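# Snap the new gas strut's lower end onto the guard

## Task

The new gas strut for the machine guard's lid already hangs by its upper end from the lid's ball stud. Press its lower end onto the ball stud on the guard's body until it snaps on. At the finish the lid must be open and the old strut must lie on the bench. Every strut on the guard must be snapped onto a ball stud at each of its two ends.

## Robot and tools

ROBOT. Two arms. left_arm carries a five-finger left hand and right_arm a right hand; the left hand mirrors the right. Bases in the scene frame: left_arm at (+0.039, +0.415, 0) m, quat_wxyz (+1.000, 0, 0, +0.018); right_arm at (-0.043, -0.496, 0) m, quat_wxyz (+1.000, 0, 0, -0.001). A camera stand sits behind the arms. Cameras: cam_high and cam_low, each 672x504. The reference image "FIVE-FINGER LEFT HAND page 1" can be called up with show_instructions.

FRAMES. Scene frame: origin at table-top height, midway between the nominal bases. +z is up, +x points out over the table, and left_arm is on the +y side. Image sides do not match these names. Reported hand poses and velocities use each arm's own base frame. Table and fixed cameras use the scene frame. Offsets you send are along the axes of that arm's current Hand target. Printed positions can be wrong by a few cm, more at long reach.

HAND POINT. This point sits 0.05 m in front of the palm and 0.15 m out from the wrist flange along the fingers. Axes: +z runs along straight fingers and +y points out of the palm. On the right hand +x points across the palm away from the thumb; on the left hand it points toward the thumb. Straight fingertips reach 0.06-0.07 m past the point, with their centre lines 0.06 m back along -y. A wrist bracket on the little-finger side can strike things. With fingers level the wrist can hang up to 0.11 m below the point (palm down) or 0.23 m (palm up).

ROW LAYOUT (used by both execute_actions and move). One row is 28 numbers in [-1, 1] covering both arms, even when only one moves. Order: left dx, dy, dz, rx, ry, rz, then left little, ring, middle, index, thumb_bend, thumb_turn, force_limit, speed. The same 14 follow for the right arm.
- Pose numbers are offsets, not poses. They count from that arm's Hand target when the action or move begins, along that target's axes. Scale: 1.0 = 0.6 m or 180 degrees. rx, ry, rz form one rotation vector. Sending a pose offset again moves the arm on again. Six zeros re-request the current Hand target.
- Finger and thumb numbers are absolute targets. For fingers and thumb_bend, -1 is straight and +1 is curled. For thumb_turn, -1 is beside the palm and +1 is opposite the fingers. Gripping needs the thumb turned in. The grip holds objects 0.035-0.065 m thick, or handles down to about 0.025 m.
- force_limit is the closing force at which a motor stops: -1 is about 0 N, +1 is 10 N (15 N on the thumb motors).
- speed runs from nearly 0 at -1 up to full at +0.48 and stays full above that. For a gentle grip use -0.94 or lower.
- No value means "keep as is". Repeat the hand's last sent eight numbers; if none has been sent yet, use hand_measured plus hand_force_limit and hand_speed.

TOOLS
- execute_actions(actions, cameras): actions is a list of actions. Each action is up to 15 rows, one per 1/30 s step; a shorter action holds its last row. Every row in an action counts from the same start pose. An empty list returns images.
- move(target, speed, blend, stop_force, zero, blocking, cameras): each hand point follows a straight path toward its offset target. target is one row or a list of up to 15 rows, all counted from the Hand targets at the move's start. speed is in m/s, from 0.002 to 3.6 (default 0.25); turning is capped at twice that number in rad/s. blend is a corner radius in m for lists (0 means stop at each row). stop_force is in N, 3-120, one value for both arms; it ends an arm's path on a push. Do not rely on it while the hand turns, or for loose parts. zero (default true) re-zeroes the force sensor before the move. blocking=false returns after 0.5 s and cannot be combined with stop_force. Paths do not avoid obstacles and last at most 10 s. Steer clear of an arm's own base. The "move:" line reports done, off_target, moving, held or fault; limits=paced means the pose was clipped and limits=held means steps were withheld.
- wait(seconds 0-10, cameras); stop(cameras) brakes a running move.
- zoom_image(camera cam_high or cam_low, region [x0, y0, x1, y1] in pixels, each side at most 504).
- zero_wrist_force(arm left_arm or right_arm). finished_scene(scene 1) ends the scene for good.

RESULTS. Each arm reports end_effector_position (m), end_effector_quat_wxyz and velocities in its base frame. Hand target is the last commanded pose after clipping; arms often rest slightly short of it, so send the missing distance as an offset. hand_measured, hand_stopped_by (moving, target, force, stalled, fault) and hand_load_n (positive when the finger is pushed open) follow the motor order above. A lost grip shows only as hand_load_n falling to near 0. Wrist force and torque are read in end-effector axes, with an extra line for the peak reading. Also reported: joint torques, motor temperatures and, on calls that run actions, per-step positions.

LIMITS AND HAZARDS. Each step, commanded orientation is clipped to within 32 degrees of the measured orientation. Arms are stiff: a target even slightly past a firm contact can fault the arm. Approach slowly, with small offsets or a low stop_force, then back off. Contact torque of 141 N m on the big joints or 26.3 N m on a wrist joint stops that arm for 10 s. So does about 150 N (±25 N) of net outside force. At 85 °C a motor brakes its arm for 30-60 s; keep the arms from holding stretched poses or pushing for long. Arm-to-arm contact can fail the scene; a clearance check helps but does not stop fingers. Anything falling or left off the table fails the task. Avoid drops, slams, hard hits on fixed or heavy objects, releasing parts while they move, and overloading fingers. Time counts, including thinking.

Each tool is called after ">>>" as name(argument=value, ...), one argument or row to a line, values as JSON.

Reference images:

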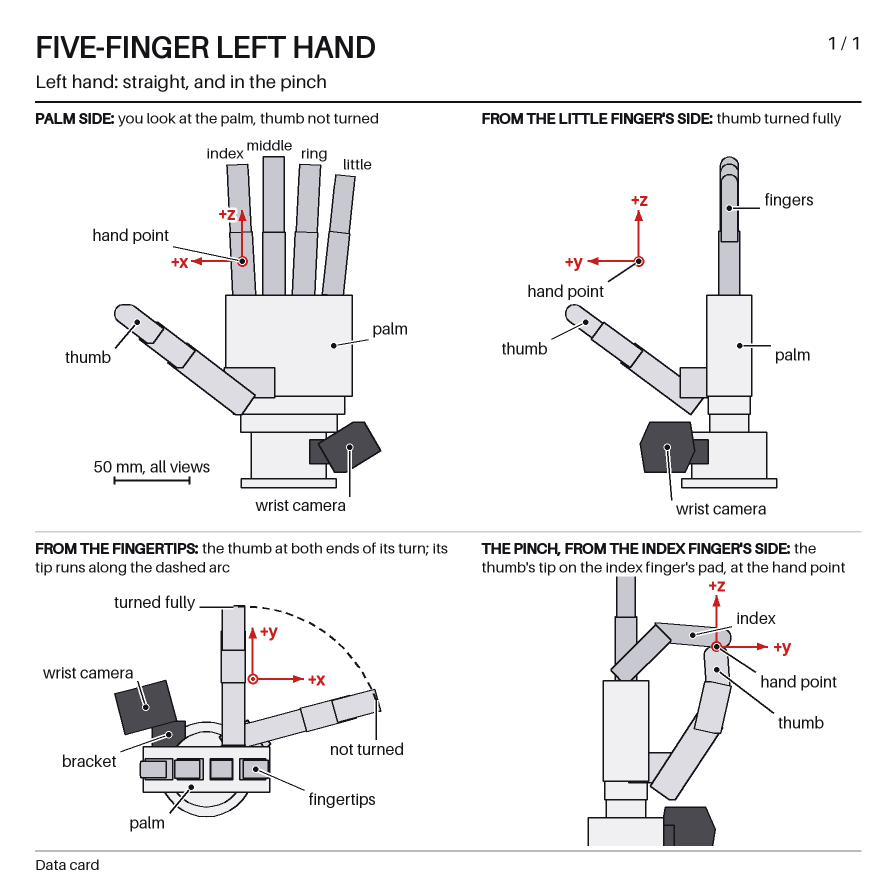

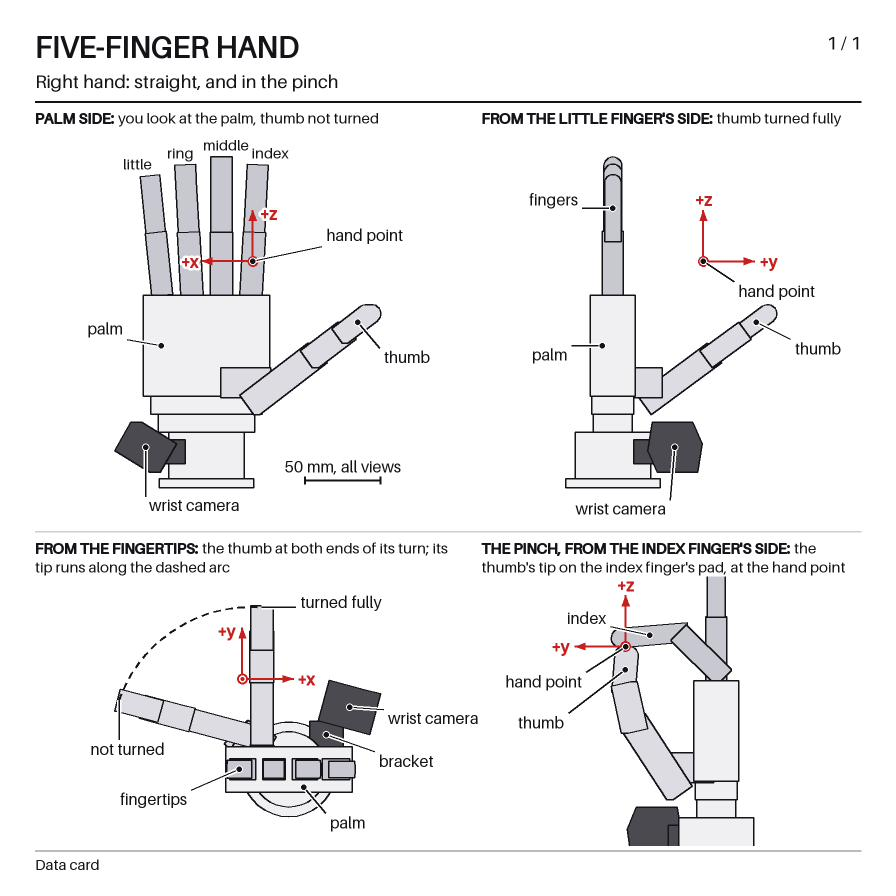

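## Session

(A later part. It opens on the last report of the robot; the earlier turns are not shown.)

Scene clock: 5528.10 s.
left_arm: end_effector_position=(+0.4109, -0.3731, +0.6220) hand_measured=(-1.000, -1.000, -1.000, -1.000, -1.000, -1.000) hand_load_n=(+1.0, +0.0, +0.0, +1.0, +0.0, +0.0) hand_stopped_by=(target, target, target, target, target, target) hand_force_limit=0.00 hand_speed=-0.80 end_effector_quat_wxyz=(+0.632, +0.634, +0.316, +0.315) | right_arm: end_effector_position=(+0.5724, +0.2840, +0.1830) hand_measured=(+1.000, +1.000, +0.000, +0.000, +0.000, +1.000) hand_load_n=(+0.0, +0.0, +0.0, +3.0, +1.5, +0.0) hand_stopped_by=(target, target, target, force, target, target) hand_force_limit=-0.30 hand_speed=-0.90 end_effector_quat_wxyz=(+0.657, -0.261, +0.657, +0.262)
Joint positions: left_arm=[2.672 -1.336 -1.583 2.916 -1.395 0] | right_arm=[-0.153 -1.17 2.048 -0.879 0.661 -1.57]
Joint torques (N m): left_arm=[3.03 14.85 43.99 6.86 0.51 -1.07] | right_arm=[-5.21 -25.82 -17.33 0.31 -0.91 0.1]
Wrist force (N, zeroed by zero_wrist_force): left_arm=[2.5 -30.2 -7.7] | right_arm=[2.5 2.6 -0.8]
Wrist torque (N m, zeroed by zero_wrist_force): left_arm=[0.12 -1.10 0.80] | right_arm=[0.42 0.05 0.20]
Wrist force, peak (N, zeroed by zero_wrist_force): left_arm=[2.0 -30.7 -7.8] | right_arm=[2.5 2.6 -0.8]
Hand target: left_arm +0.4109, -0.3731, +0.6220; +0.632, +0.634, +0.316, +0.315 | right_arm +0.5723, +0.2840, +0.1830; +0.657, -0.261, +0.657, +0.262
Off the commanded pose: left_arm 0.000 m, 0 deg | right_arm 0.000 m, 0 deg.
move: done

>>> move(
  target=[
    [0,0,0,0,0,0,-1,-1,-1,-1,-1,-1,0,-0.8, 0,0,0,0,0,0,1,1,0,0.52,0,1,0.2,-0.9],
  ],
  speed=0.02,
  cameras=["all"],
)

>>> zoom_image(
  camera="cam_low",
  region=[260, 225, 310, 290],
)

>>> zoom_image(
  camera="cam_high",
  region=[200, 225, 240, 265],
)

Scene clock: 5536.00 s.
left_arm: end_effector_position=(+0.4109, -0.3731, +0.6220) hand_measured=(-1.000, -1.000, -1.000, -1.000, -1.000, -1.000) hand_load_n=(+0.5, +0.0, +0.0, +0.5, +0.0, +0.0) hand_stopped_by=(target, target, target, target, target, target) hand_force_limit=0.00 hand_speed=-0.80 end_effector_quat_wxyz=(+0.632, +0.634, +0.316, +0.315) | right_arm: end_effector_position=(+0.5723, +0.2840, +0.1830) hand_measured=(+1.000, +1.000, +0.000, +0.016, +0.000, +1.000) hand_load_n=(-0.5, +0.0, +0.0, +7.5, +2.5, +0.5) hand_stopped_by=(target, target, target, force, target, target) hand_force_limit=0.20 hand_speed=-0.90 end_effector_quat_wxyz=(+0.657, -0.261, +0.657, +0.262)
Joint positions: left_arm=[2.672 -1.336 -1.583 2.916 -1.395 0] | right_arm=[-0.153 -1.17 2.048 -0.879 0.661 -1.57]
Joint torques (N m): left_arm=[3.02 15.16 44.06 6.84 0.57 -0.97] | right_arm=[10.5 -40.88 -8.35 -2.5 1.64 0.27]
Wrist force (N, zeroed by zero_wrist_force): left_arm=[2.3 -30.2 -7.8] | right_arm=[2.5 2.3 -0.2]
Wrist torque (N m, zeroed by zero_wrist_force): left_arm=[0.13 -1.08 0.79] | right_arm=[0.38 0.11 0.21]
Wrist force, peak (N, zeroed by zero_wrist_force): left_arm=[2.3 -30.4 -7.9] | right_arm=[2.9 2.7 -0.9]
Hand target: left_arm +0.4109, -0.3731, +0.6220; +0.632, +0.634, +0.316, +0.315 | right_arm +0.5723, +0.2840, +0.1830; +0.657, -0.261, +0.657, +0.262
Off the commanded pose: left_arm 0.000 m, 0 deg | right_arm 0.000 m, 0 deg.
move: done

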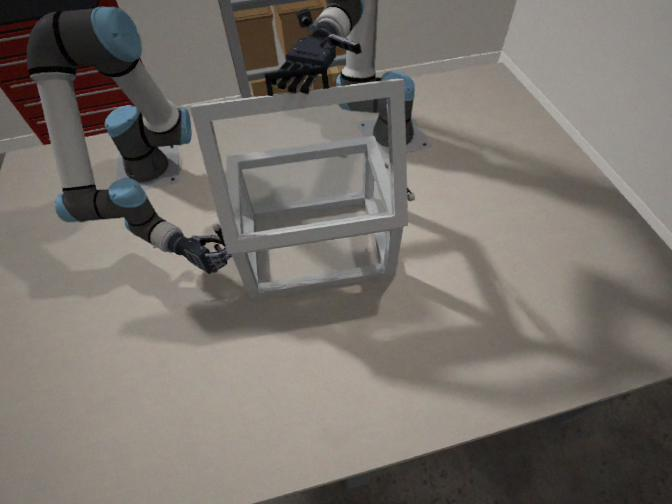

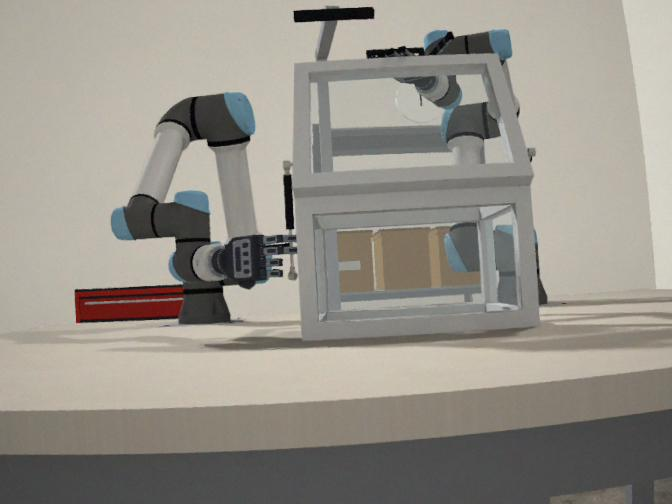

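Scaled by 7.754.

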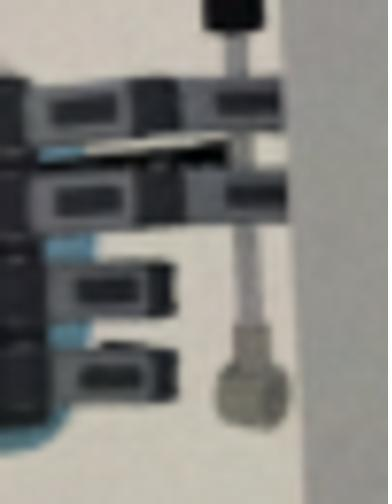

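Scaled by 12.600.

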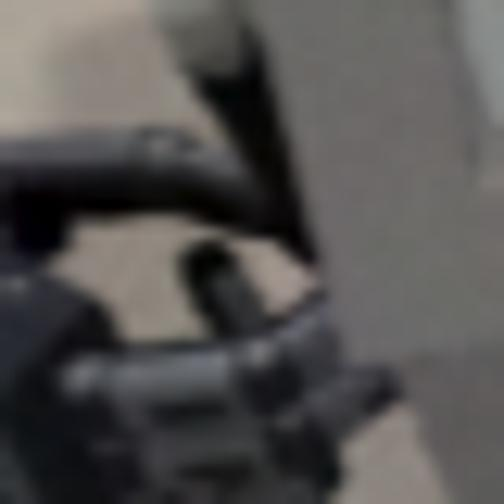

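>>> zoom_image(
  camera="cam_low",
  region=[282, 262, 302, 282],
)

Scaled by 25.200.

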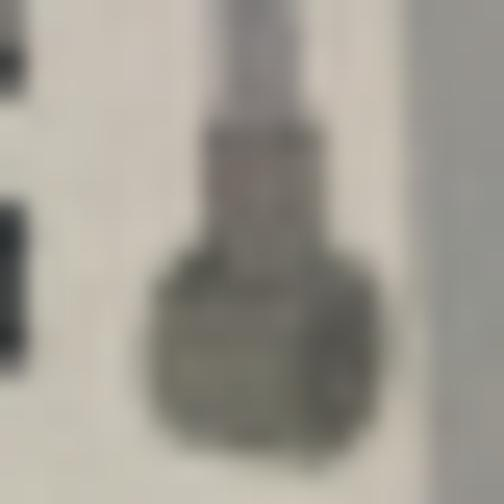

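>>> move(
  target=[
    [0,0,0,0,0,0,-1,-1,-1,-1,-1,-1,0,-0.8, 0,-0.0137,-0.0147,0,0,0,1,1,0,0.55,0,1,0.5,-0.9],
  ],
  speed=0.02,
  cameras=["all"],
)

>>> zoom_image(
  camera="cam_low",
  region=[255, 225, 305, 290],
)

>>> zoom_image(
  camera="cam_high",
  region=[200, 225, 240, 265],
)

Scene clock: 5568.57 s.
left_arm: end_effector_position=(+0.4109, -0.3731, +0.6220) hand_measured=(-1.000, -1.000, -1.000, -1.000, -1.000, -1.000) hand_load_n=(+0.5, +0.0, +0.0, +1.0, +0.0, +0.0) hand_stopped_by=(target, target, target, target, target, target) hand_force_limit=0.00 hand_speed=-0.80 end_effector_quat_wxyz=(+0.632, +0.634, +0.316, +0.315) | right_arm: end_effector_position=(+0.5716, +0.2718, +0.1830) hand_measured=(+1.000, +1.000, +0.000, +0.022, -0.002, +1.000) hand_load_n=(+0.0, +0.0, +0.0, +16.0, +5.5, +5.5) hand_stopped_by=(target, target, target, force, target, target) hand_force_limit=0.50 hand_speed=-0.90 end_effector_quat_wxyz=(+0.657, -0.261, +0.657, +0.262)
Joint positions: left_arm=[2.672 -1.336 -1.583 2.916 -1.395 0] | right_arm=[-0.182 -1.174 2.056 -0.882 0.632 -1.57]
Joint torques (N m): left_arm=[3.94 14.85 43.66 6.86 0.66 -1.04] | right_arm=[9.48 -33.83 -8.51 -1.65 1.29 1.08]
Wrist force (N, zeroed by zero_wrist_force): left_arm=[1.8 -30.4 -7.7] | right_arm=[-3.4 0.8 2.9]
Wrist torque (N m, zeroed by zero_wrist_force): left_arm=[0.14 -1.11 0.78] | right_arm=[0.34 0.28 0.20]
Wrist force, peak (N, zeroed by zero_wrist_force): left_arm=[2.1 -30.5 -7.8] | right_arm=[-3.6 0.9 2.9]
Hand target: left_arm +0.4109, -0.3731, +0.6220; +0.632, +0.634, +0.316, +0.315 | right_arm +0.5716, +0.2720, +0.1830; +0.657, -0.261, +0.657, +0.262
Off the commanded pose: left_arm 0.000 m, 0 deg | right_arm 0.000 m, 0 deg.
move: done

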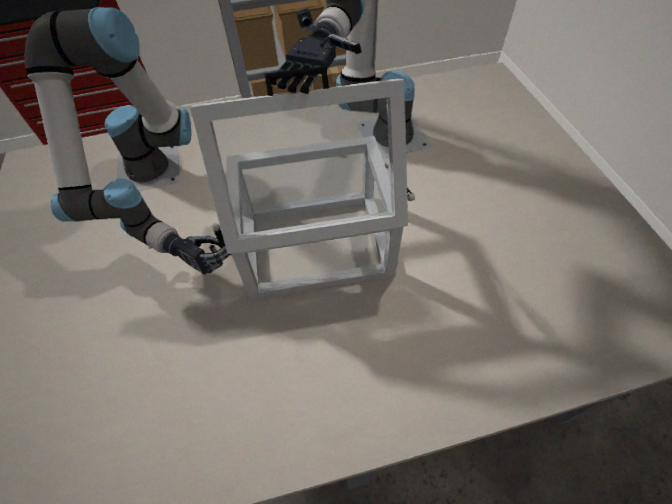

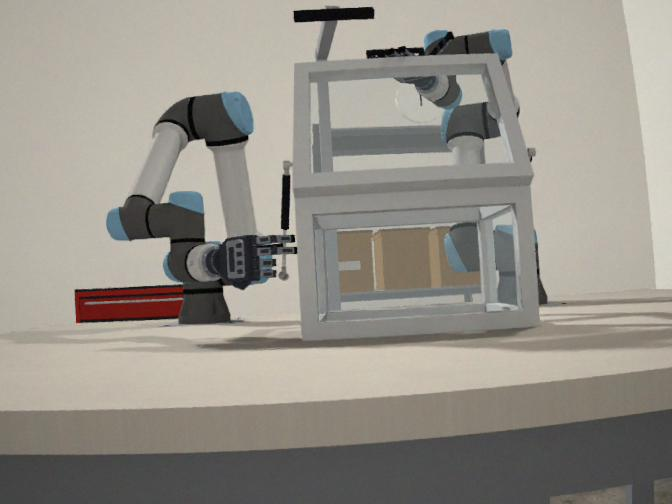

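Scaled by 7.754.

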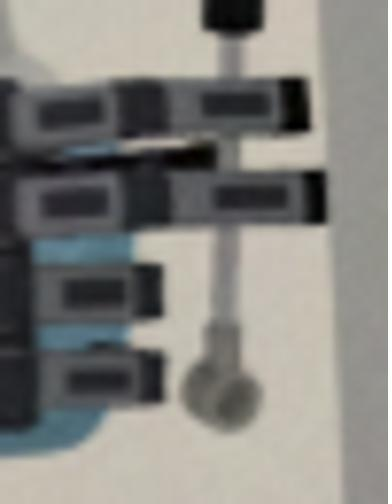

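Scaled by 12.600.

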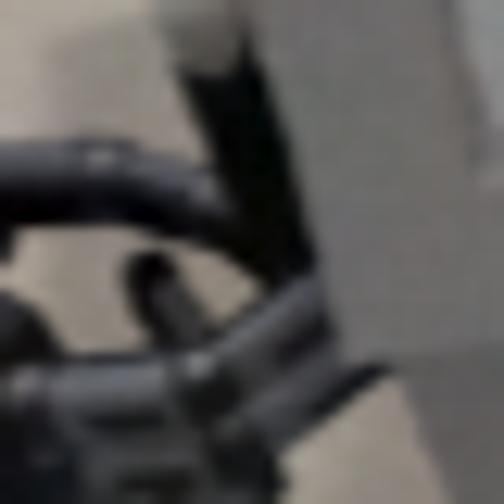

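>>> zoom_image(
  camera="cam_low",
  region=[272, 262, 296, 286],
)

Scaled by 21.000.

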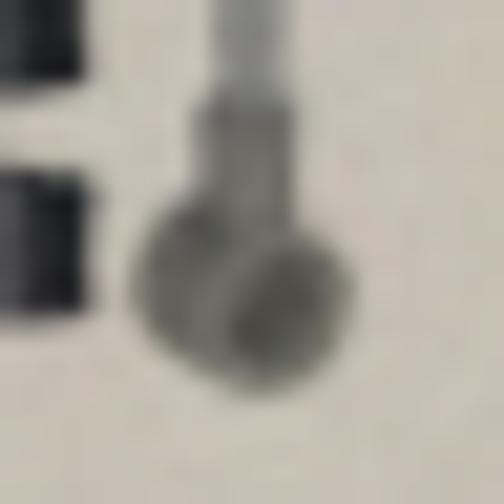

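>>> move(
  target=[
    [0,0,0,0,0,0,-1,-1,-1,-1,-1,-1,0,-0.8, 0,0,0,0,0.0605,0.0652,1,1,0,0.55,0,1,0.5,-0.9],
  ],
  speed=0.06,
  cameras=["all"],
)

>>> zoom_image(
  camera="cam_low",
  region=[255, 225, 305, 290],
)

>>> zoom_image(
  camera="cam_low",
  region=[272, 262, 296, 286],
)

Scene clock: 5622.10 s.
left_arm: end_effector_position=(+0.4109, -0.3731, +0.6220) hand_measured=(-1.000, -1.000, -1.000, -1.000, -1.000, -1.000) hand_load_n=(+0.5, +0.0, -0.5, +1.0, +0.0, +0.0) hand_stopped_by=(target, target, target, target, target, target) hand_force_limit=0.00 hand_speed=-0.80 end_effector_quat_wxyz=(+0.632, +0.634, +0.316, +0.315) | right_arm: end_effector_position=(+0.5716, +0.2720, +0.1831) hand_measured=(+1.000, +1.000, +0.000, +0.024, +0.000, +1.000) hand_load_n=(+0.0, +0.0, +0.0, +0.0, +0.0, -0.5) hand_stopped_by=(target, target, target, force, target, target) hand_force_limit=0.50 hand_speed=-0.90 end_effector_quat_wxyz=(+0.562, -0.216, +0.740, +0.301)
Joint positions: left_arm=[2.672 -1.336 -1.583 2.916 -1.395 0] | right_arm=[-0.183 -1.184 1.955 -0.45 0.636 -1.624]
Joint torques (N m): left_arm=[3.82 14.95 43.96 6.84 0.76 -1.03] | right_arm=[-10.91 -22.31 -5.83 -1.71 0.31 0.47]
Wrist force (N, zeroed by zero_wrist_force): left_arm=[2.3 -30.2 -7.7] | right_arm=[0.9 2.6 -0.9]
Wrist torque (N m, zeroed by zero_wrist_force): left_arm=[0.14 -1.07 0.79] | right_arm=[0.44 -0.07 0.16]
Wrist force, peak (N, zeroed by zero_wrist_force): left_arm=[1.7 -30.7 -7.7] | right_arm=[-7.1 0.0 3.6]
Hand target: left_arm +0.4109, -0.3731, +0.6220; +0.632, +0.634, +0.316, +0.315 | right_arm +0.5716, +0.2720, +0.1830; +0.562, -0.216, +0.740, +0.301
Off the commanded pose: left_arm 0.000 m, 0 deg | right_arm 0.000 m, 0 deg.
move: done

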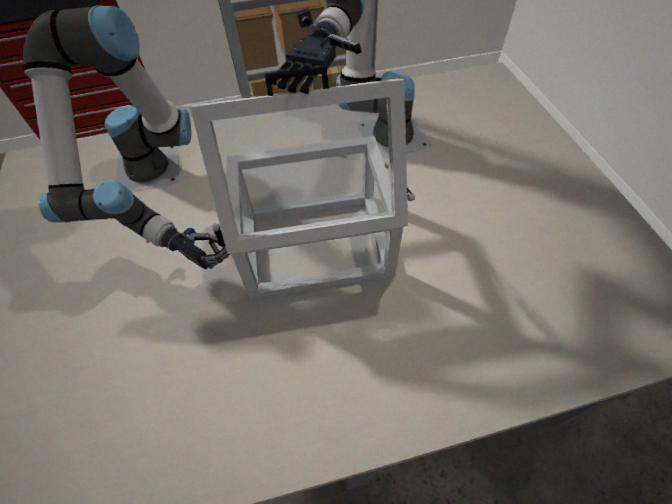

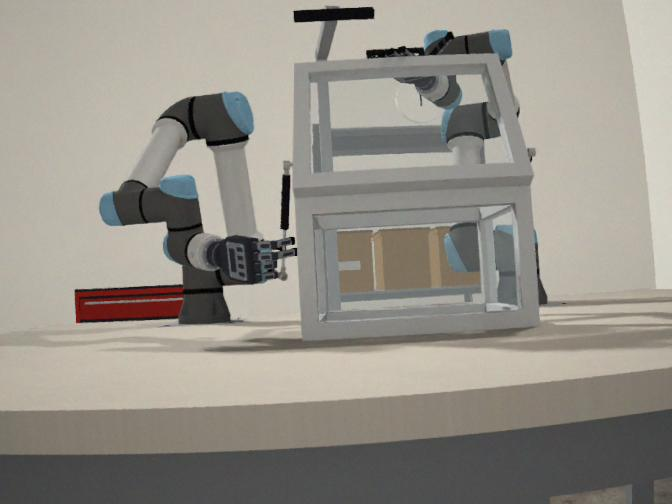

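Scaled by 7.754.

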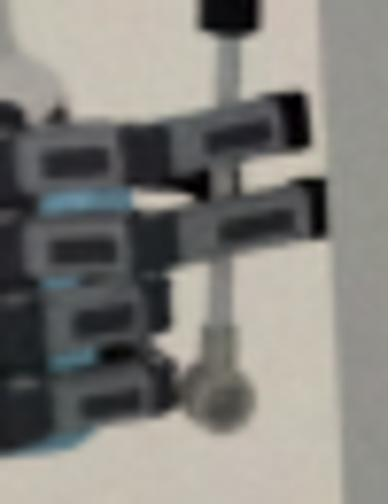

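Scaled by 21.000.

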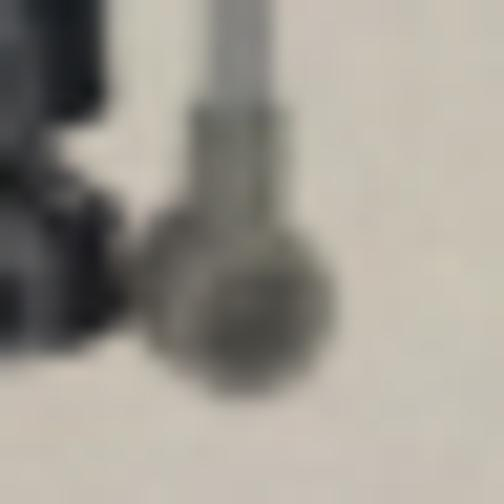

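>>> move(
  target=[
    [0,0,0,0,0,0,-1,-1,-1,-1,-1,-1,0,-0.8, 0,0,0,0,0,0,1,1,0,0.5,0,1,0.0,-0.93],
  ],
  speed=0.06,
  cameras=["all"],
)

>>> zoom_image(
  camera="cam_low",
  region=[255, 225, 305, 290],
)

>>> zoom_image(
  camera="cam_high",
  region=[200, 225, 240, 265],
)

Scene clock: 5633.73 s.
left_arm: end_effector_position=(+0.4109, -0.3731, +0.6220) hand_measured=(-1.000, -1.000, -1.000, -1.000, -1.000, -1.000) hand_load_n=(+0.5, +0.0, +0.0, +0.5, +0.0, +0.0) hand_stopped_by=(target, target, target, target, target, target) hand_force_limit=0.00 hand_speed=-0.80 end_effector_quat_wxyz=(+0.632, +0.634, +0.316, +0.315) | right_arm: end_effector_position=(+0.5716, +0.2720, +0.1830) hand_measured=(+1.000, +1.000, +0.000, +0.120, +0.000, +1.000) hand_load_n=(+0.0, +0.0, +0.0, +5.5, +3.0, +0.5) hand_stopped_by=(target, target, target, force, target, target) hand_force_limit=0.00 hand_speed=-0.93 end_effector_quat_wxyz=(+0.562, -0.216, +0.740, +0.301)
Joint positions: left_arm=[2.672 -1.336 -1.583 2.916 -1.395 0] | right_arm=[-0.183 -1.184 1.955 -0.45 0.636 -1.624]
Joint torques (N m): left_arm=[3.87 15.47 43.16 6.89 0.9 -1.08] | right_arm=[-12.84 -38.87 -4.57 -0.55 -2.11 1.08]
Wrist force (N, zeroed by zero_wrist_force): left_arm=[2.2 -30.5 -7.6] | right_arm=[-0.8 2.3 0.0]
Wrist torque (N m, zeroed by zero_wrist_force): left_arm=[0.11 -1.09 0.80] | right_arm=[0.43 0.04 0.17]
Wrist force, peak (N, zeroed by zero_wrist_force): left_arm=[2.5 -30.5 -8.0] | right_arm=[0.9 2.7 -1.0]
Hand target: left_arm +0.4109, -0.3731, +0.6220; +0.632, +0.634, +0.316, +0.315 | right_arm +0.5716, +0.2720, +0.1830; +0.562, -0.216, +0.740, +0.301
Off the commanded pose: left_arm 0.000 m, 0 deg | right_arm 0.000 m, 0 deg.
move: done

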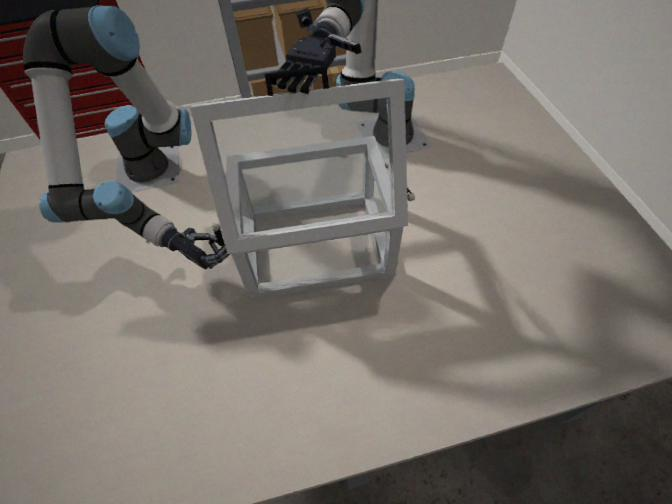

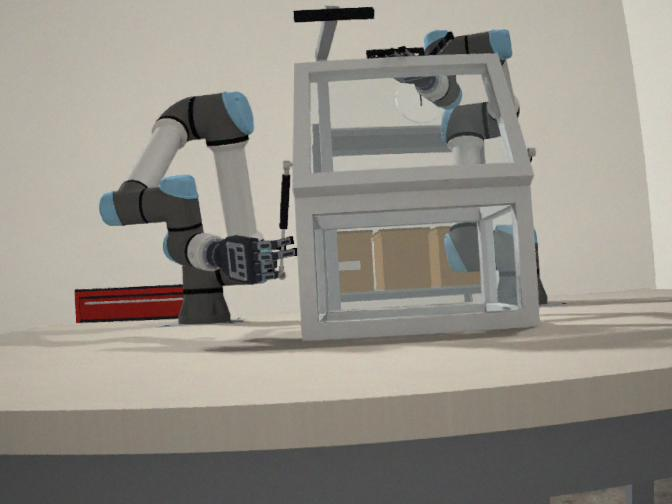

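Scaled by 7.754.

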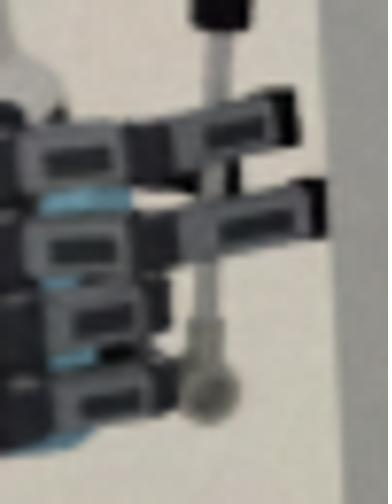

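Scaled by 12.600.

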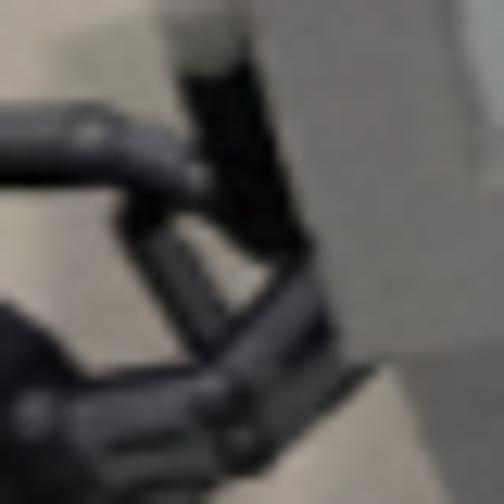

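>>> move(
  target=[
    [0,0,0,0,0,0,-1,-1,-1,-1,-1,-1,0,-0.8, 0,0,0,0,0,0,1,1,0,0.5,0.05,1,0.3,-0.93],
  ],
  speed=0.06,
  cameras=["cam_low"],
)

>>> zoom_image(
  camera="cam_low",
  region=[255, 225, 305, 290],
)

>>> zoom_image(
  camera="cam_low",
  region=[272, 262, 296, 286],
)

Scene clock: 5641.93 s.
left_arm: end_effector_position=(+0.4109, -0.3731, +0.6220) hand_measured=(-1.000, -1.000, -1.000, -1.000, -1.000, -1.000) hand_load_n=(+1.0, +0.0, +0.0, +0.5, +0.0, +0.0) hand_stopped_by=(target, target, target, target, target, target) hand_force_limit=0.00 hand_speed=-0.80 end_effector_quat_wxyz=(+0.632, +0.634, +0.316, +0.315) | right_arm: end_effector_position=(+0.5716, +0.2720, +0.1830) hand_measured=(+1.000, +1.000, +0.000, +0.120, +0.018, +1.000) hand_load_n=(-1.5, +0.0, +0.0, +6.0, +9.0, +1.0) hand_stopped_by=(target, target, target, force, force, target) hand_force_limit=0.30 hand_speed=-0.93 end_effector_quat_wxyz=(+0.562, -0.216, +0.740, +0.301)
Joint positions: left_arm=[2.672 -1.336 -1.583 2.916 -1.395 0] | right_arm=[-0.183 -1.184 1.955 -0.45 0.636 -1.624]
Joint torques (N m): left_arm=[3.81 15.76 44.05 6.82 0.91 -1.04] | right_arm=[-11.84 -39.06 -6.79 -1.56 -1.6 0.72]
Wrist force (N, zeroed by zero_wrist_force): left_arm=[2.3 -30.5 -7.6] | right_arm=[0.2 3.0 0.3]
Wrist torque (N m, zeroed by zero_wrist_force): left_arm=[0.09 -1.08 0.80] | right_arm=[0.43 0.11 0.09]
Wrist force, peak (N, zeroed by zero_wrist_force): left_arm=[2.3 -30.6 -7.8] | right_arm=[0.2 3.3 0.2]
Hand target: left_arm +0.4109, -0.3731, +0.6220; +0.632, +0.634, +0.316, +0.315 | right_arm +0.5716, +0.2720, +0.1830; +0.562, -0.216, +0.740, +0.301
Off the commanded pose: left_arm 0.000 m, 0 deg | right_arm 0.000 m, 0 deg.
move: done
Images, in order (width x height): cam_low 672x504.

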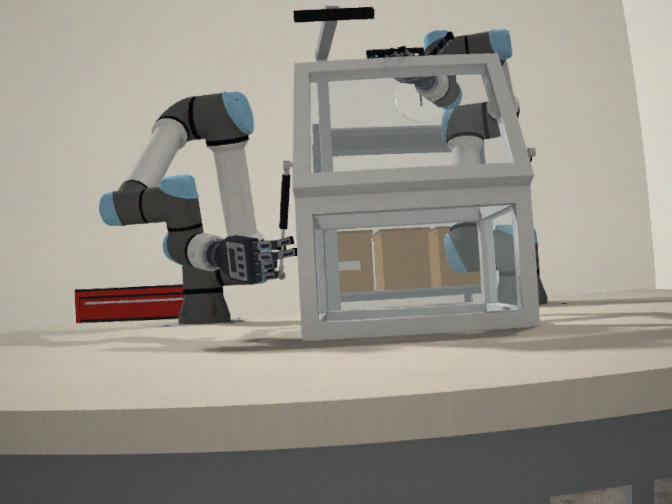

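Scaled by 7.754.

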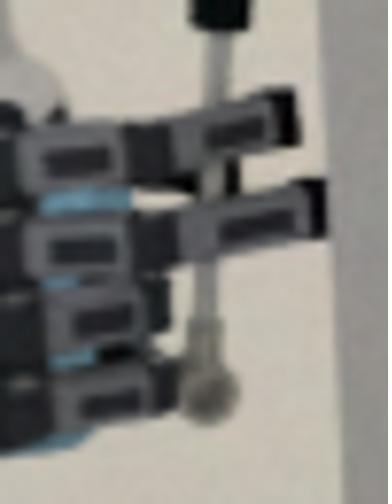

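Scaled by 21.000.

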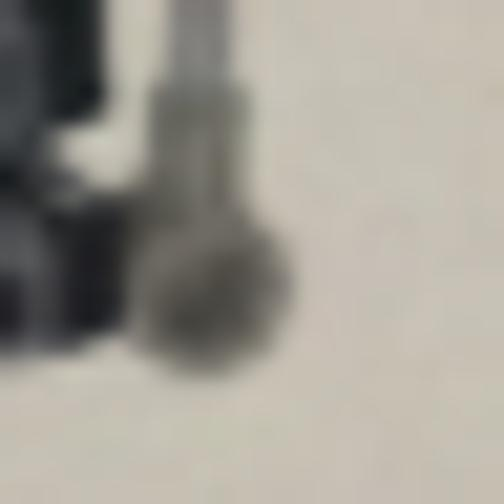

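>>> move(
  target=[
    [0,0,0,0,0,0,-1,-1,-1,-1,-1,-1,0,-0.8, 0,-0.0045,-0.0049,-0.1667,0,0,1,1,0,0.5,0,1,0.3,-0.93],
  ],
  speed=0.1,
  cameras=["cam_low"],
)

>>> zoom_image(
  camera="cam_low",
  region=[255, 225, 305, 290],
)

>>> zoom_image(
  camera="cam_low",
  region=[270, 262, 294, 286],
)

Scene clock: 5667.17 s.
left_arm: end_effector_position=(+0.4109, -0.3731, +0.6220) hand_measured=(-1.000, -1.000, -1.000, -1.000, -1.000, -1.000) hand_load_n=(+0.5, +0.0, +0.0, +0.5, +0.0, +0.0) hand_stopped_by=(target, target, target, target, target, target) hand_force_limit=0.00 hand_speed=-0.80 end_effector_quat_wxyz=(+0.632, +0.634, +0.316, +0.315) | right_arm: end_effector_position=(+0.5713, +0.2682, +0.1830) hand_measured=(+1.000, +1.000, +0.000, +0.120, -0.002, +1.000) hand_load_n=(-0.5, +0.0, +0.0, +7.5, +5.5, +2.0) hand_stopped_by=(target, target, target, force, target, target) hand_force_limit=0.30 hand_speed=-0.93 end_effector_quat_wxyz=(+0.488, -0.353, +0.636, +0.483)
Joint positions: left_arm=[2.672 -1.336 -1.583 2.916 -1.395 0] | right_arm=[-0.224 -0.802 1.476 0.102 0.084 -2.072]
Joint torques (N m): left_arm=[4.06 15.47 43.55 6.82 1.1 -1.12] | right_arm=[-13.62 -54.43 -5.18 2.61 -2.52 -0.37]
Wrist force (N, zeroed by zero_wrist_force): left_arm=[2.4 -30.3 -7.9] | right_arm=[2.0 1.7 0.3]
Wrist torque (N m, zeroed by zero_wrist_force): left_arm=[0.13 -1.07 0.80] | right_arm=[0.36 0.07 0.17]
Wrist force, peak (N, zeroed by zero_wrist_force): left_arm=[2.6 -30.5 -8.0] | right_arm=[3.7 1.7 0.4]
Hand target: left_arm +0.4109, -0.3731, +0.6220; +0.632, +0.634, +0.316, +0.315 | right_arm +0.5713, +0.2680, +0.1830; +0.487, -0.354, +0.636, +0.482
Off the commanded pose: left_arm 0.000 m, 0 deg | right_arm 0.000 m, 0 deg.
move: done
Images, in order (width x height): cam_low 672x504.

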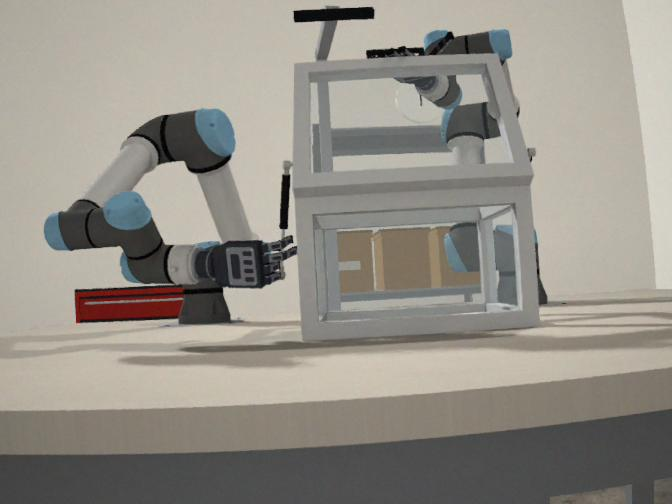

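Scaled by 7.754.

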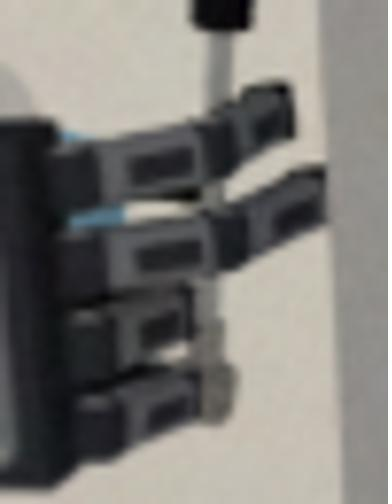

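Scaled by 21.000.

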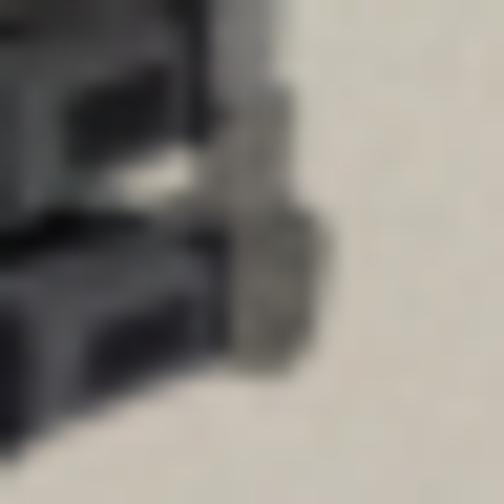

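>>> move(
  target=[
    [0,0,0,0,0,0,-1,-1,-1,-1,-1,-1,0,-0.8, 0,0,0,0,0,0,1,1,0,0.03,0,1,0.3,-0.8],
  ],
  speed=0.1,
  cameras=["cam_low"],
)

>>> zoom_image(
  camera="cam_low",
  region=[255, 225, 305, 290],
)

Scene clock: 5676.63 s.
left_arm: end_effector_position=(+0.4109, -0.3731, +0.6220) hand_measured=(-1.000, -1.000, -1.000, -1.000, -1.000, -1.000) hand_load_n=(+0.5, +0.0, +0.0, +1.0, +0.0, +0.0) hand_stopped_by=(target, target, target, target, target, target) hand_force_limit=0.00 hand_speed=-0.80 end_effector_quat_wxyz=(+0.632, +0.634, +0.316, +0.315) | right_arm: end_effector_position=(+0.5713, +0.2681, +0.1831) hand_measured=(+1.000, +1.000, +0.000, +0.030, +0.000, +1.000) hand_load_n=(+0.0, +0.5, +0.0, +0.0, +0.0, +0.0) hand_stopped_by=(target, target, target, target, target, target) hand_force_limit=0.30 hand_speed=-0.80 end_effector_quat_wxyz=(+0.488, -0.353, +0.636, +0.483)
Joint positions: left_arm=[2.672 -1.336 -1.583 2.916 -1.395 0] | right_arm=[-0.224 -0.802 1.476 0.102 0.084 -2.073]
Joint torques (N m): left_arm=[3.84 15.59 43.3 6.85 1.13 -1.2] | right_arm=[-11.05 -52.74 -6.72 3.25 -1.63 -0.65]
Wrist force (N, zeroed by zero_wrist_force): left_arm=[2.3 -30.2 -7.7] | right_arm=[0.8 2.6 -0.6]
Wrist torque (N m, zeroed by zero_wrist_force): left_arm=[0.13 -1.07 0.80] | right_arm=[0.40 -0.07 0.09]
Wrist force, peak (N, zeroed by zero_wrist_force): left_arm=[2.7 -30.5 -7.9] | right_arm=[2.6 1.9 0.3]
Hand target: left_arm +0.4109, -0.3731, +0.6220; +0.632, +0.634, +0.316, +0.315 | right_arm +0.5713, +0.2681, +0.1830; +0.488, -0.353, +0.636, +0.483
Off the commanded pose: left_arm 0.000 m, 0 deg | right_arm 0.000 m, 0 deg.
move: done
Images, in order (width x height): cam_low 672x504.

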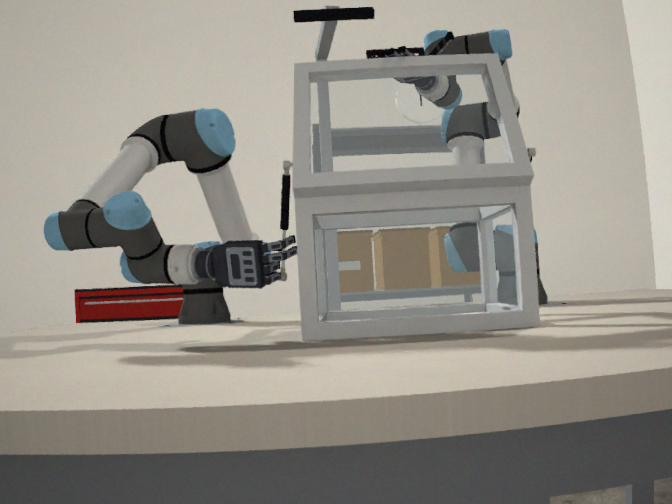

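Scaled by 7.754.

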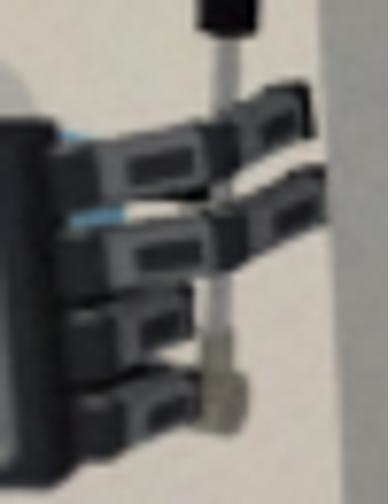

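>>> move(
  target=[
    [0,0,0,0,0,0,-1,-1,-1,-1,-1,-1,0,-0.8, 0,0,0,0.1444,0,0,1,1,0,0.03,0,1,0.3,-0.8],
  ],
  speed=0.1,
  cameras=["all"],
)

>>> zoom_image(
  camera="cam_low",
  region=[255, 225, 305, 290],
)

>>> zoom_image(
  camera="cam_low",
  region=[270, 262, 294, 286],
)

Scene clock: 5685.87 s.
left_arm: end_effector_position=(+0.4109, -0.3731, +0.6220) hand_measured=(-1.000, -1.000, -1.000, -1.000, -1.000, -1.000) hand_load_n=(+0.5, +0.0, +0.0, +0.5, +0.0, +0.0) hand_stopped_by=(target, target, target, target, target, target) hand_force_limit=0.00 hand_speed=-0.80 end_effector_quat_wxyz=(+0.632, +0.634, +0.316, +0.315) | right_arm: end_effector_position=(+0.5712, +0.2683, +0.1831) hand_measured=(+1.000, +1.000, +0.000, +0.030, +0.000, +1.000) hand_load_n=(+0.0, +0.0, +0.0, +0.5, +0.0, +0.0) hand_stopped_by=(target, target, target, target, target, target) hand_force_limit=0.30 hand_speed=-0.80 end_effector_quat_wxyz=(+0.555, -0.235, +0.728, +0.327)
Joint positions: left_arm=[2.672 -1.336 -1.583 2.916 -1.395 0] | right_arm=[-0.206 -1.148 1.918 -0.434 0.545 -1.639]
Joint torques (N m): left_arm=[4.09 15.56 43.54 6.72 1.28 -1.16] | right_arm=[-11.06 -20.52 -20.3 1.84 -1.18 -0.55]
Wrist force (N, zeroed by zero_wrist_force): left_arm=[2.3 -30.1 -7.5] | right_arm=[0.7 2.7 -1.1]
Wrist torque (N m, zeroed by zero_wrist_force): left_arm=[0.10 -1.07 0.80] | right_arm=[0.46 -0.07 0.08]
Wrist force, peak (N, zeroed by zero_wrist_force): left_arm=[2.4 -30.5 -7.7] | right_arm=[0.5 2.9 -1.1]
Hand target: left_arm +0.4109, -0.3731, +0.6220; +0.632, +0.634, +0.316, +0.315 | right_arm +0.5713, +0.2681, +0.1830; +0.555, -0.235, +0.728, +0.327
Off the commanded pose: left_arm 0.000 m, 0 deg | right_arm 0.000 m, 0 deg.
move: done

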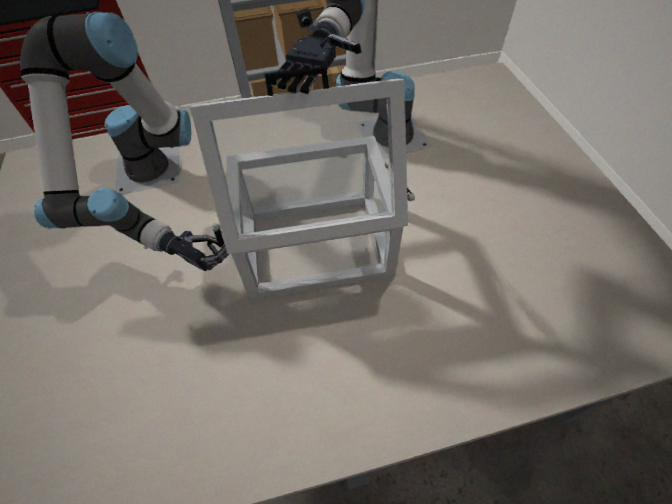

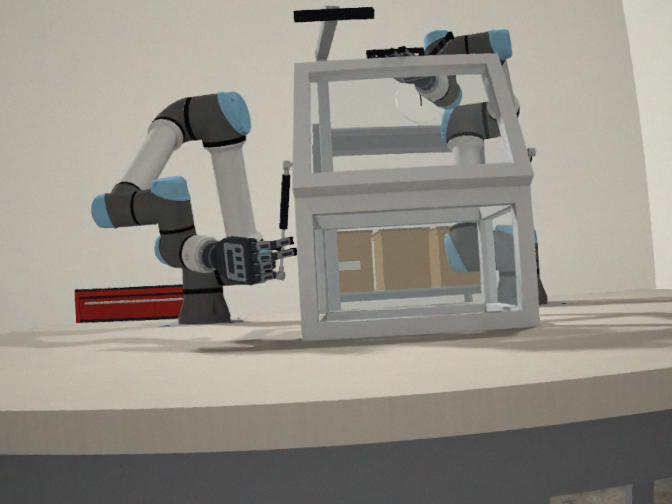

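Scaled by 7.754.

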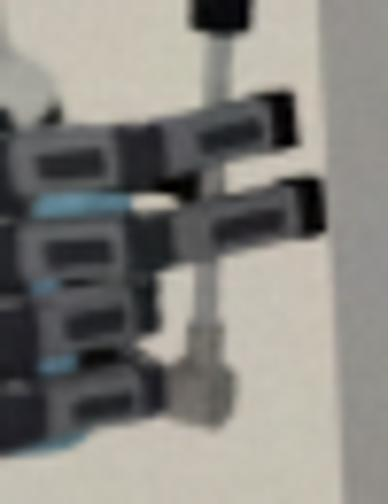

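Scaled by 21.000.

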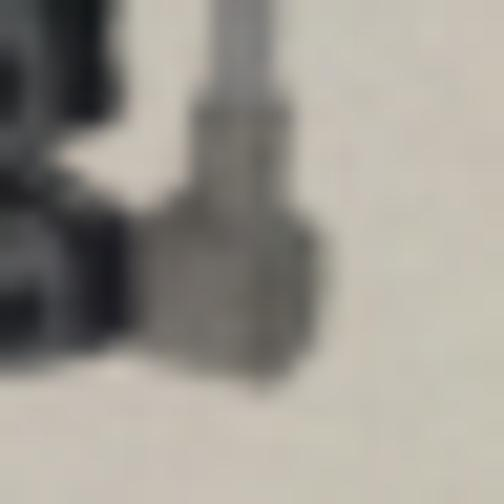

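>>> move(
  target=[
    [0,0,0,0,0,0,-1,-1,-1,-1,-1,-1,0,-0.8, 0,0,0,-0.0667,0,0,1,1,0,0.03,0,1,0.3,-0.8],
    [0,0,0,0,0,0,-1,-1,-1,-1,-1,-1,0,-0.8, 0,0,0,-0.0667,0,0,1,1,0,0.5,0,1,0.0,-0.93],
  ],
  speed=0.1,
  cameras=["all"],
)

>>> zoom_image(
  camera="cam_low",
  region=[255, 225, 305, 290],
)

>>> zoom_image(
  camera="cam_low",
  region=[270, 262, 294, 286],
)

Scene clock: 5694.20 s.
left_arm: end_effector_position=(+0.4109, -0.3731, +0.6220) hand_measured=(-1.000, -1.000, -1.000, -1.000, -1.000, -1.000) hand_load_n=(+0.5, +0.0, +0.0, +1.0, +0.0, +0.0) hand_stopped_by=(target, target, target, target, target, target) hand_force_limit=0.00 hand_speed=-0.80 end_effector_quat_wxyz=(+0.632, +0.634, +0.316, +0.315) | right_arm: end_effector_position=(+0.5713, +0.2681, +0.1831) hand_measured=(+1.000, +1.000, +0.000, +0.106, -0.002, +1.000) hand_load_n=(-1.0, +0.0, +0.0, +5.5, +2.5, +0.5) hand_stopped_by=(target, target, target, force, target, target) hand_force_limit=0.00 hand_speed=-0.93 end_effector_quat_wxyz=(+0.527, -0.291, +0.690, +0.402)
Joint positions: left_arm=[2.672 -1.336 -1.583 2.916 -1.395 0] | right_arm=[-0.229 -1.024 1.765 -0.337 0.315 -1.706]
Joint torques (N m): left_arm=[4.48 15.62 42.55 6.81 1.21 -1.15] | right_arm=[10.66 -45.36 -5.86 -1.01 -2.31 1.09]
Wrist force (N, zeroed by zero_wrist_force): left_arm=[1.9 -30.3 -7.9] | right_arm=[-1.6 2.4 0.9]
Wrist torque (N m, zeroed by zero_wrist_force): left_arm=[0.15 -1.07 0.77] | right_arm=[0.36 0.12 0.12]
Wrist force, peak (N, zeroed by zero_wrist_force): left_arm=[2.5 -30.5 -7.9] | right_arm=[-2.1 2.9 0.6]
Hand target: left_arm +0.4109, -0.3731, +0.6220; +0.632, +0.634, +0.316, +0.315 | right_arm +0.5713, +0.2681, +0.1830; +0.527, -0.291, +0.690, +0.402
Off the commanded pose: left_arm 0.000 m, 0 deg | right_arm 0.000 m, 0 deg.
move: done

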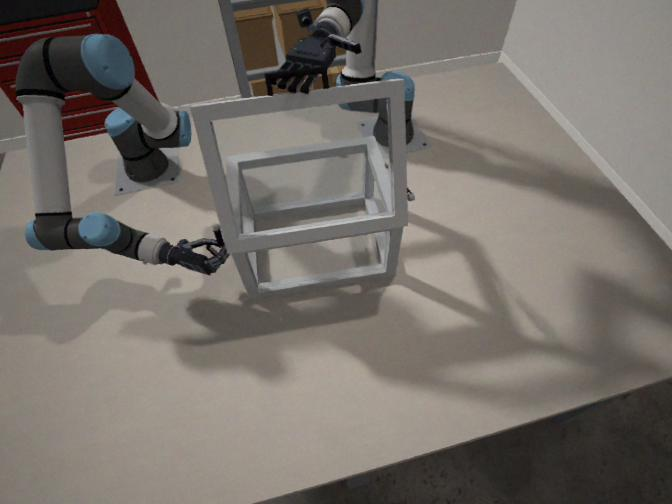

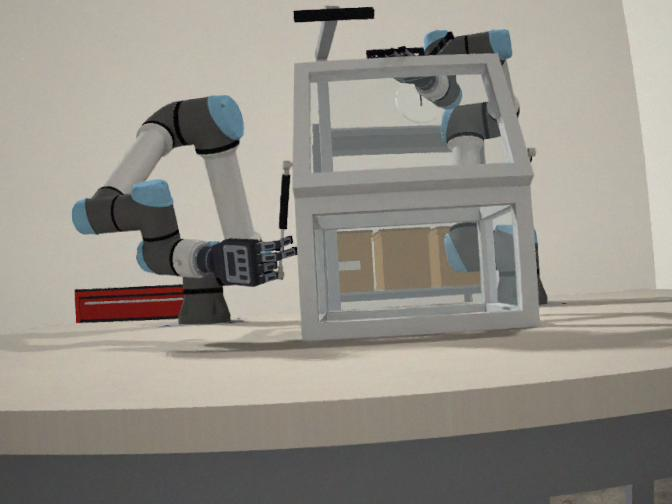

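Scaled by 7.754.

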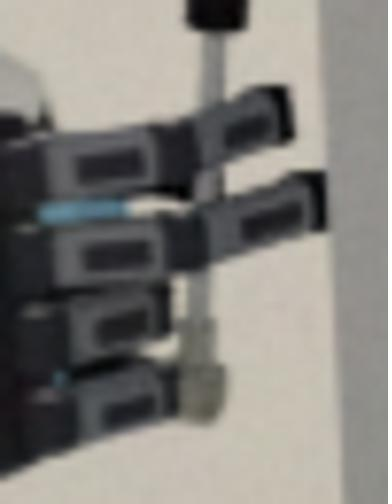

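Scaled by 21.000.

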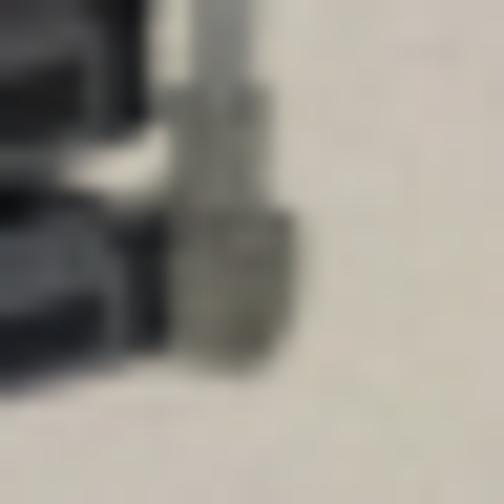

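>>> move(
  target=[
    [0,0,0,0,0,0,-1,-1,-1,-1,-1,-1,0,-0.8, 0,0,0,0,0,0,1,1,0.5,0.5,0,1,0.0,-0.94],
  ],
  speed=0.1,
  cameras=["cam_low"],
)

>>> zoom_image(
  camera="cam_low",
  region=[255, 225, 305, 290],
)

>>> zoom_image(
  camera="cam_low",
  region=[270, 262, 294, 286],
)

Scene clock: 5702.30 s.
left_arm: end_effector_position=(+0.4109, -0.3731, +0.6220) hand_measured=(-1.000, -1.000, -1.000, -1.000, -1.000, -1.000) hand_load_n=(+1.0, +0.0, +0.0, +0.5, +0.0, +0.0) hand_stopped_by=(target, target, target, target, target, target) hand_force_limit=0.00 hand_speed=-0.80 end_effector_quat_wxyz=(+0.632, +0.634, +0.316, +0.315) | right_arm: end_effector_position=(+0.5713, +0.2681, +0.1831) hand_measured=(+1.000, +1.000, +0.184, +0.106, -0.002, +1.000) hand_load_n=(-0.5, +0.0, +5.0, +2.5, +5.0, +1.0) hand_stopped_by=(target, target, force, force, target, target) hand_force_limit=0.00 hand_speed=-0.94 end_effector_quat_wxyz=(+0.527, -0.291, +0.690, +0.402)
Joint positions: left_arm=[2.672 -1.336 -1.583 2.916 -1.395 0] | right_arm=[-0.229 -1.024 1.765 -0.337 0.315 -1.706]
Joint torques (N m): left_arm=[4.77 15.97 42.74 6.78 1.35 -1.16] | right_arm=[11.99 -33.86 -5.24 -0.4 -2.34 0.9]
Wrist force (N, zeroed by zero_wrist_force): left_arm=[2.2 -30.0 -7.7] | right_arm=[-2.5 2.5 0.3]
Wrist torque (N m, zeroed by zero_wrist_force): left_arm=[0.13 -1.11 0.79] | right_arm=[0.38 0.10 0.12]
Wrist force, peak (N, zeroed by zero_wrist_force): left_arm=[2.2 -30.6 -7.7] | right_arm=[-2.5 2.7 0.4]
Hand target: left_arm +0.4109, -0.3731, +0.6220; +0.632, +0.634, +0.316, +0.315 | right_arm +0.5713, +0.2681, +0.1830; +0.527, -0.291, +0.690, +0.402
Off the commanded pose: left_arm 0.000 m, 0 deg | right_arm 0.000 m, 0 deg.
move: done
Images, in order (width x height): cam_low 672x504.

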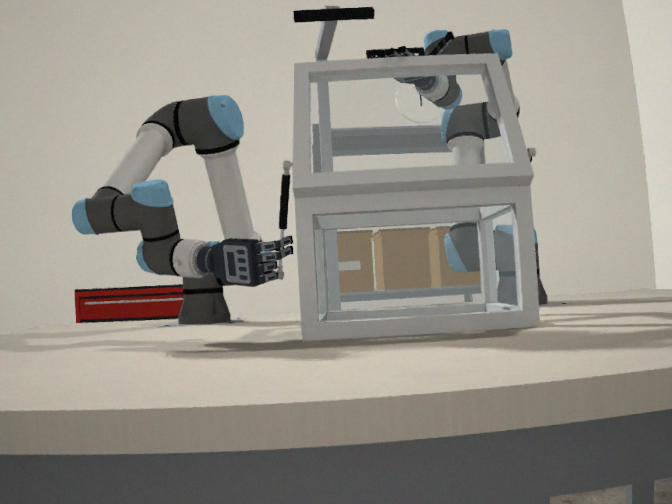

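Scaled by 7.754.

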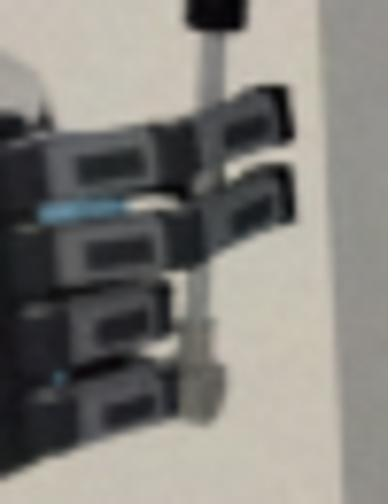

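Scaled by 21.000.

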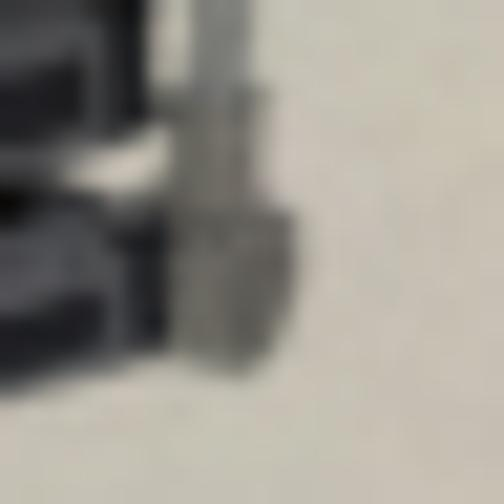

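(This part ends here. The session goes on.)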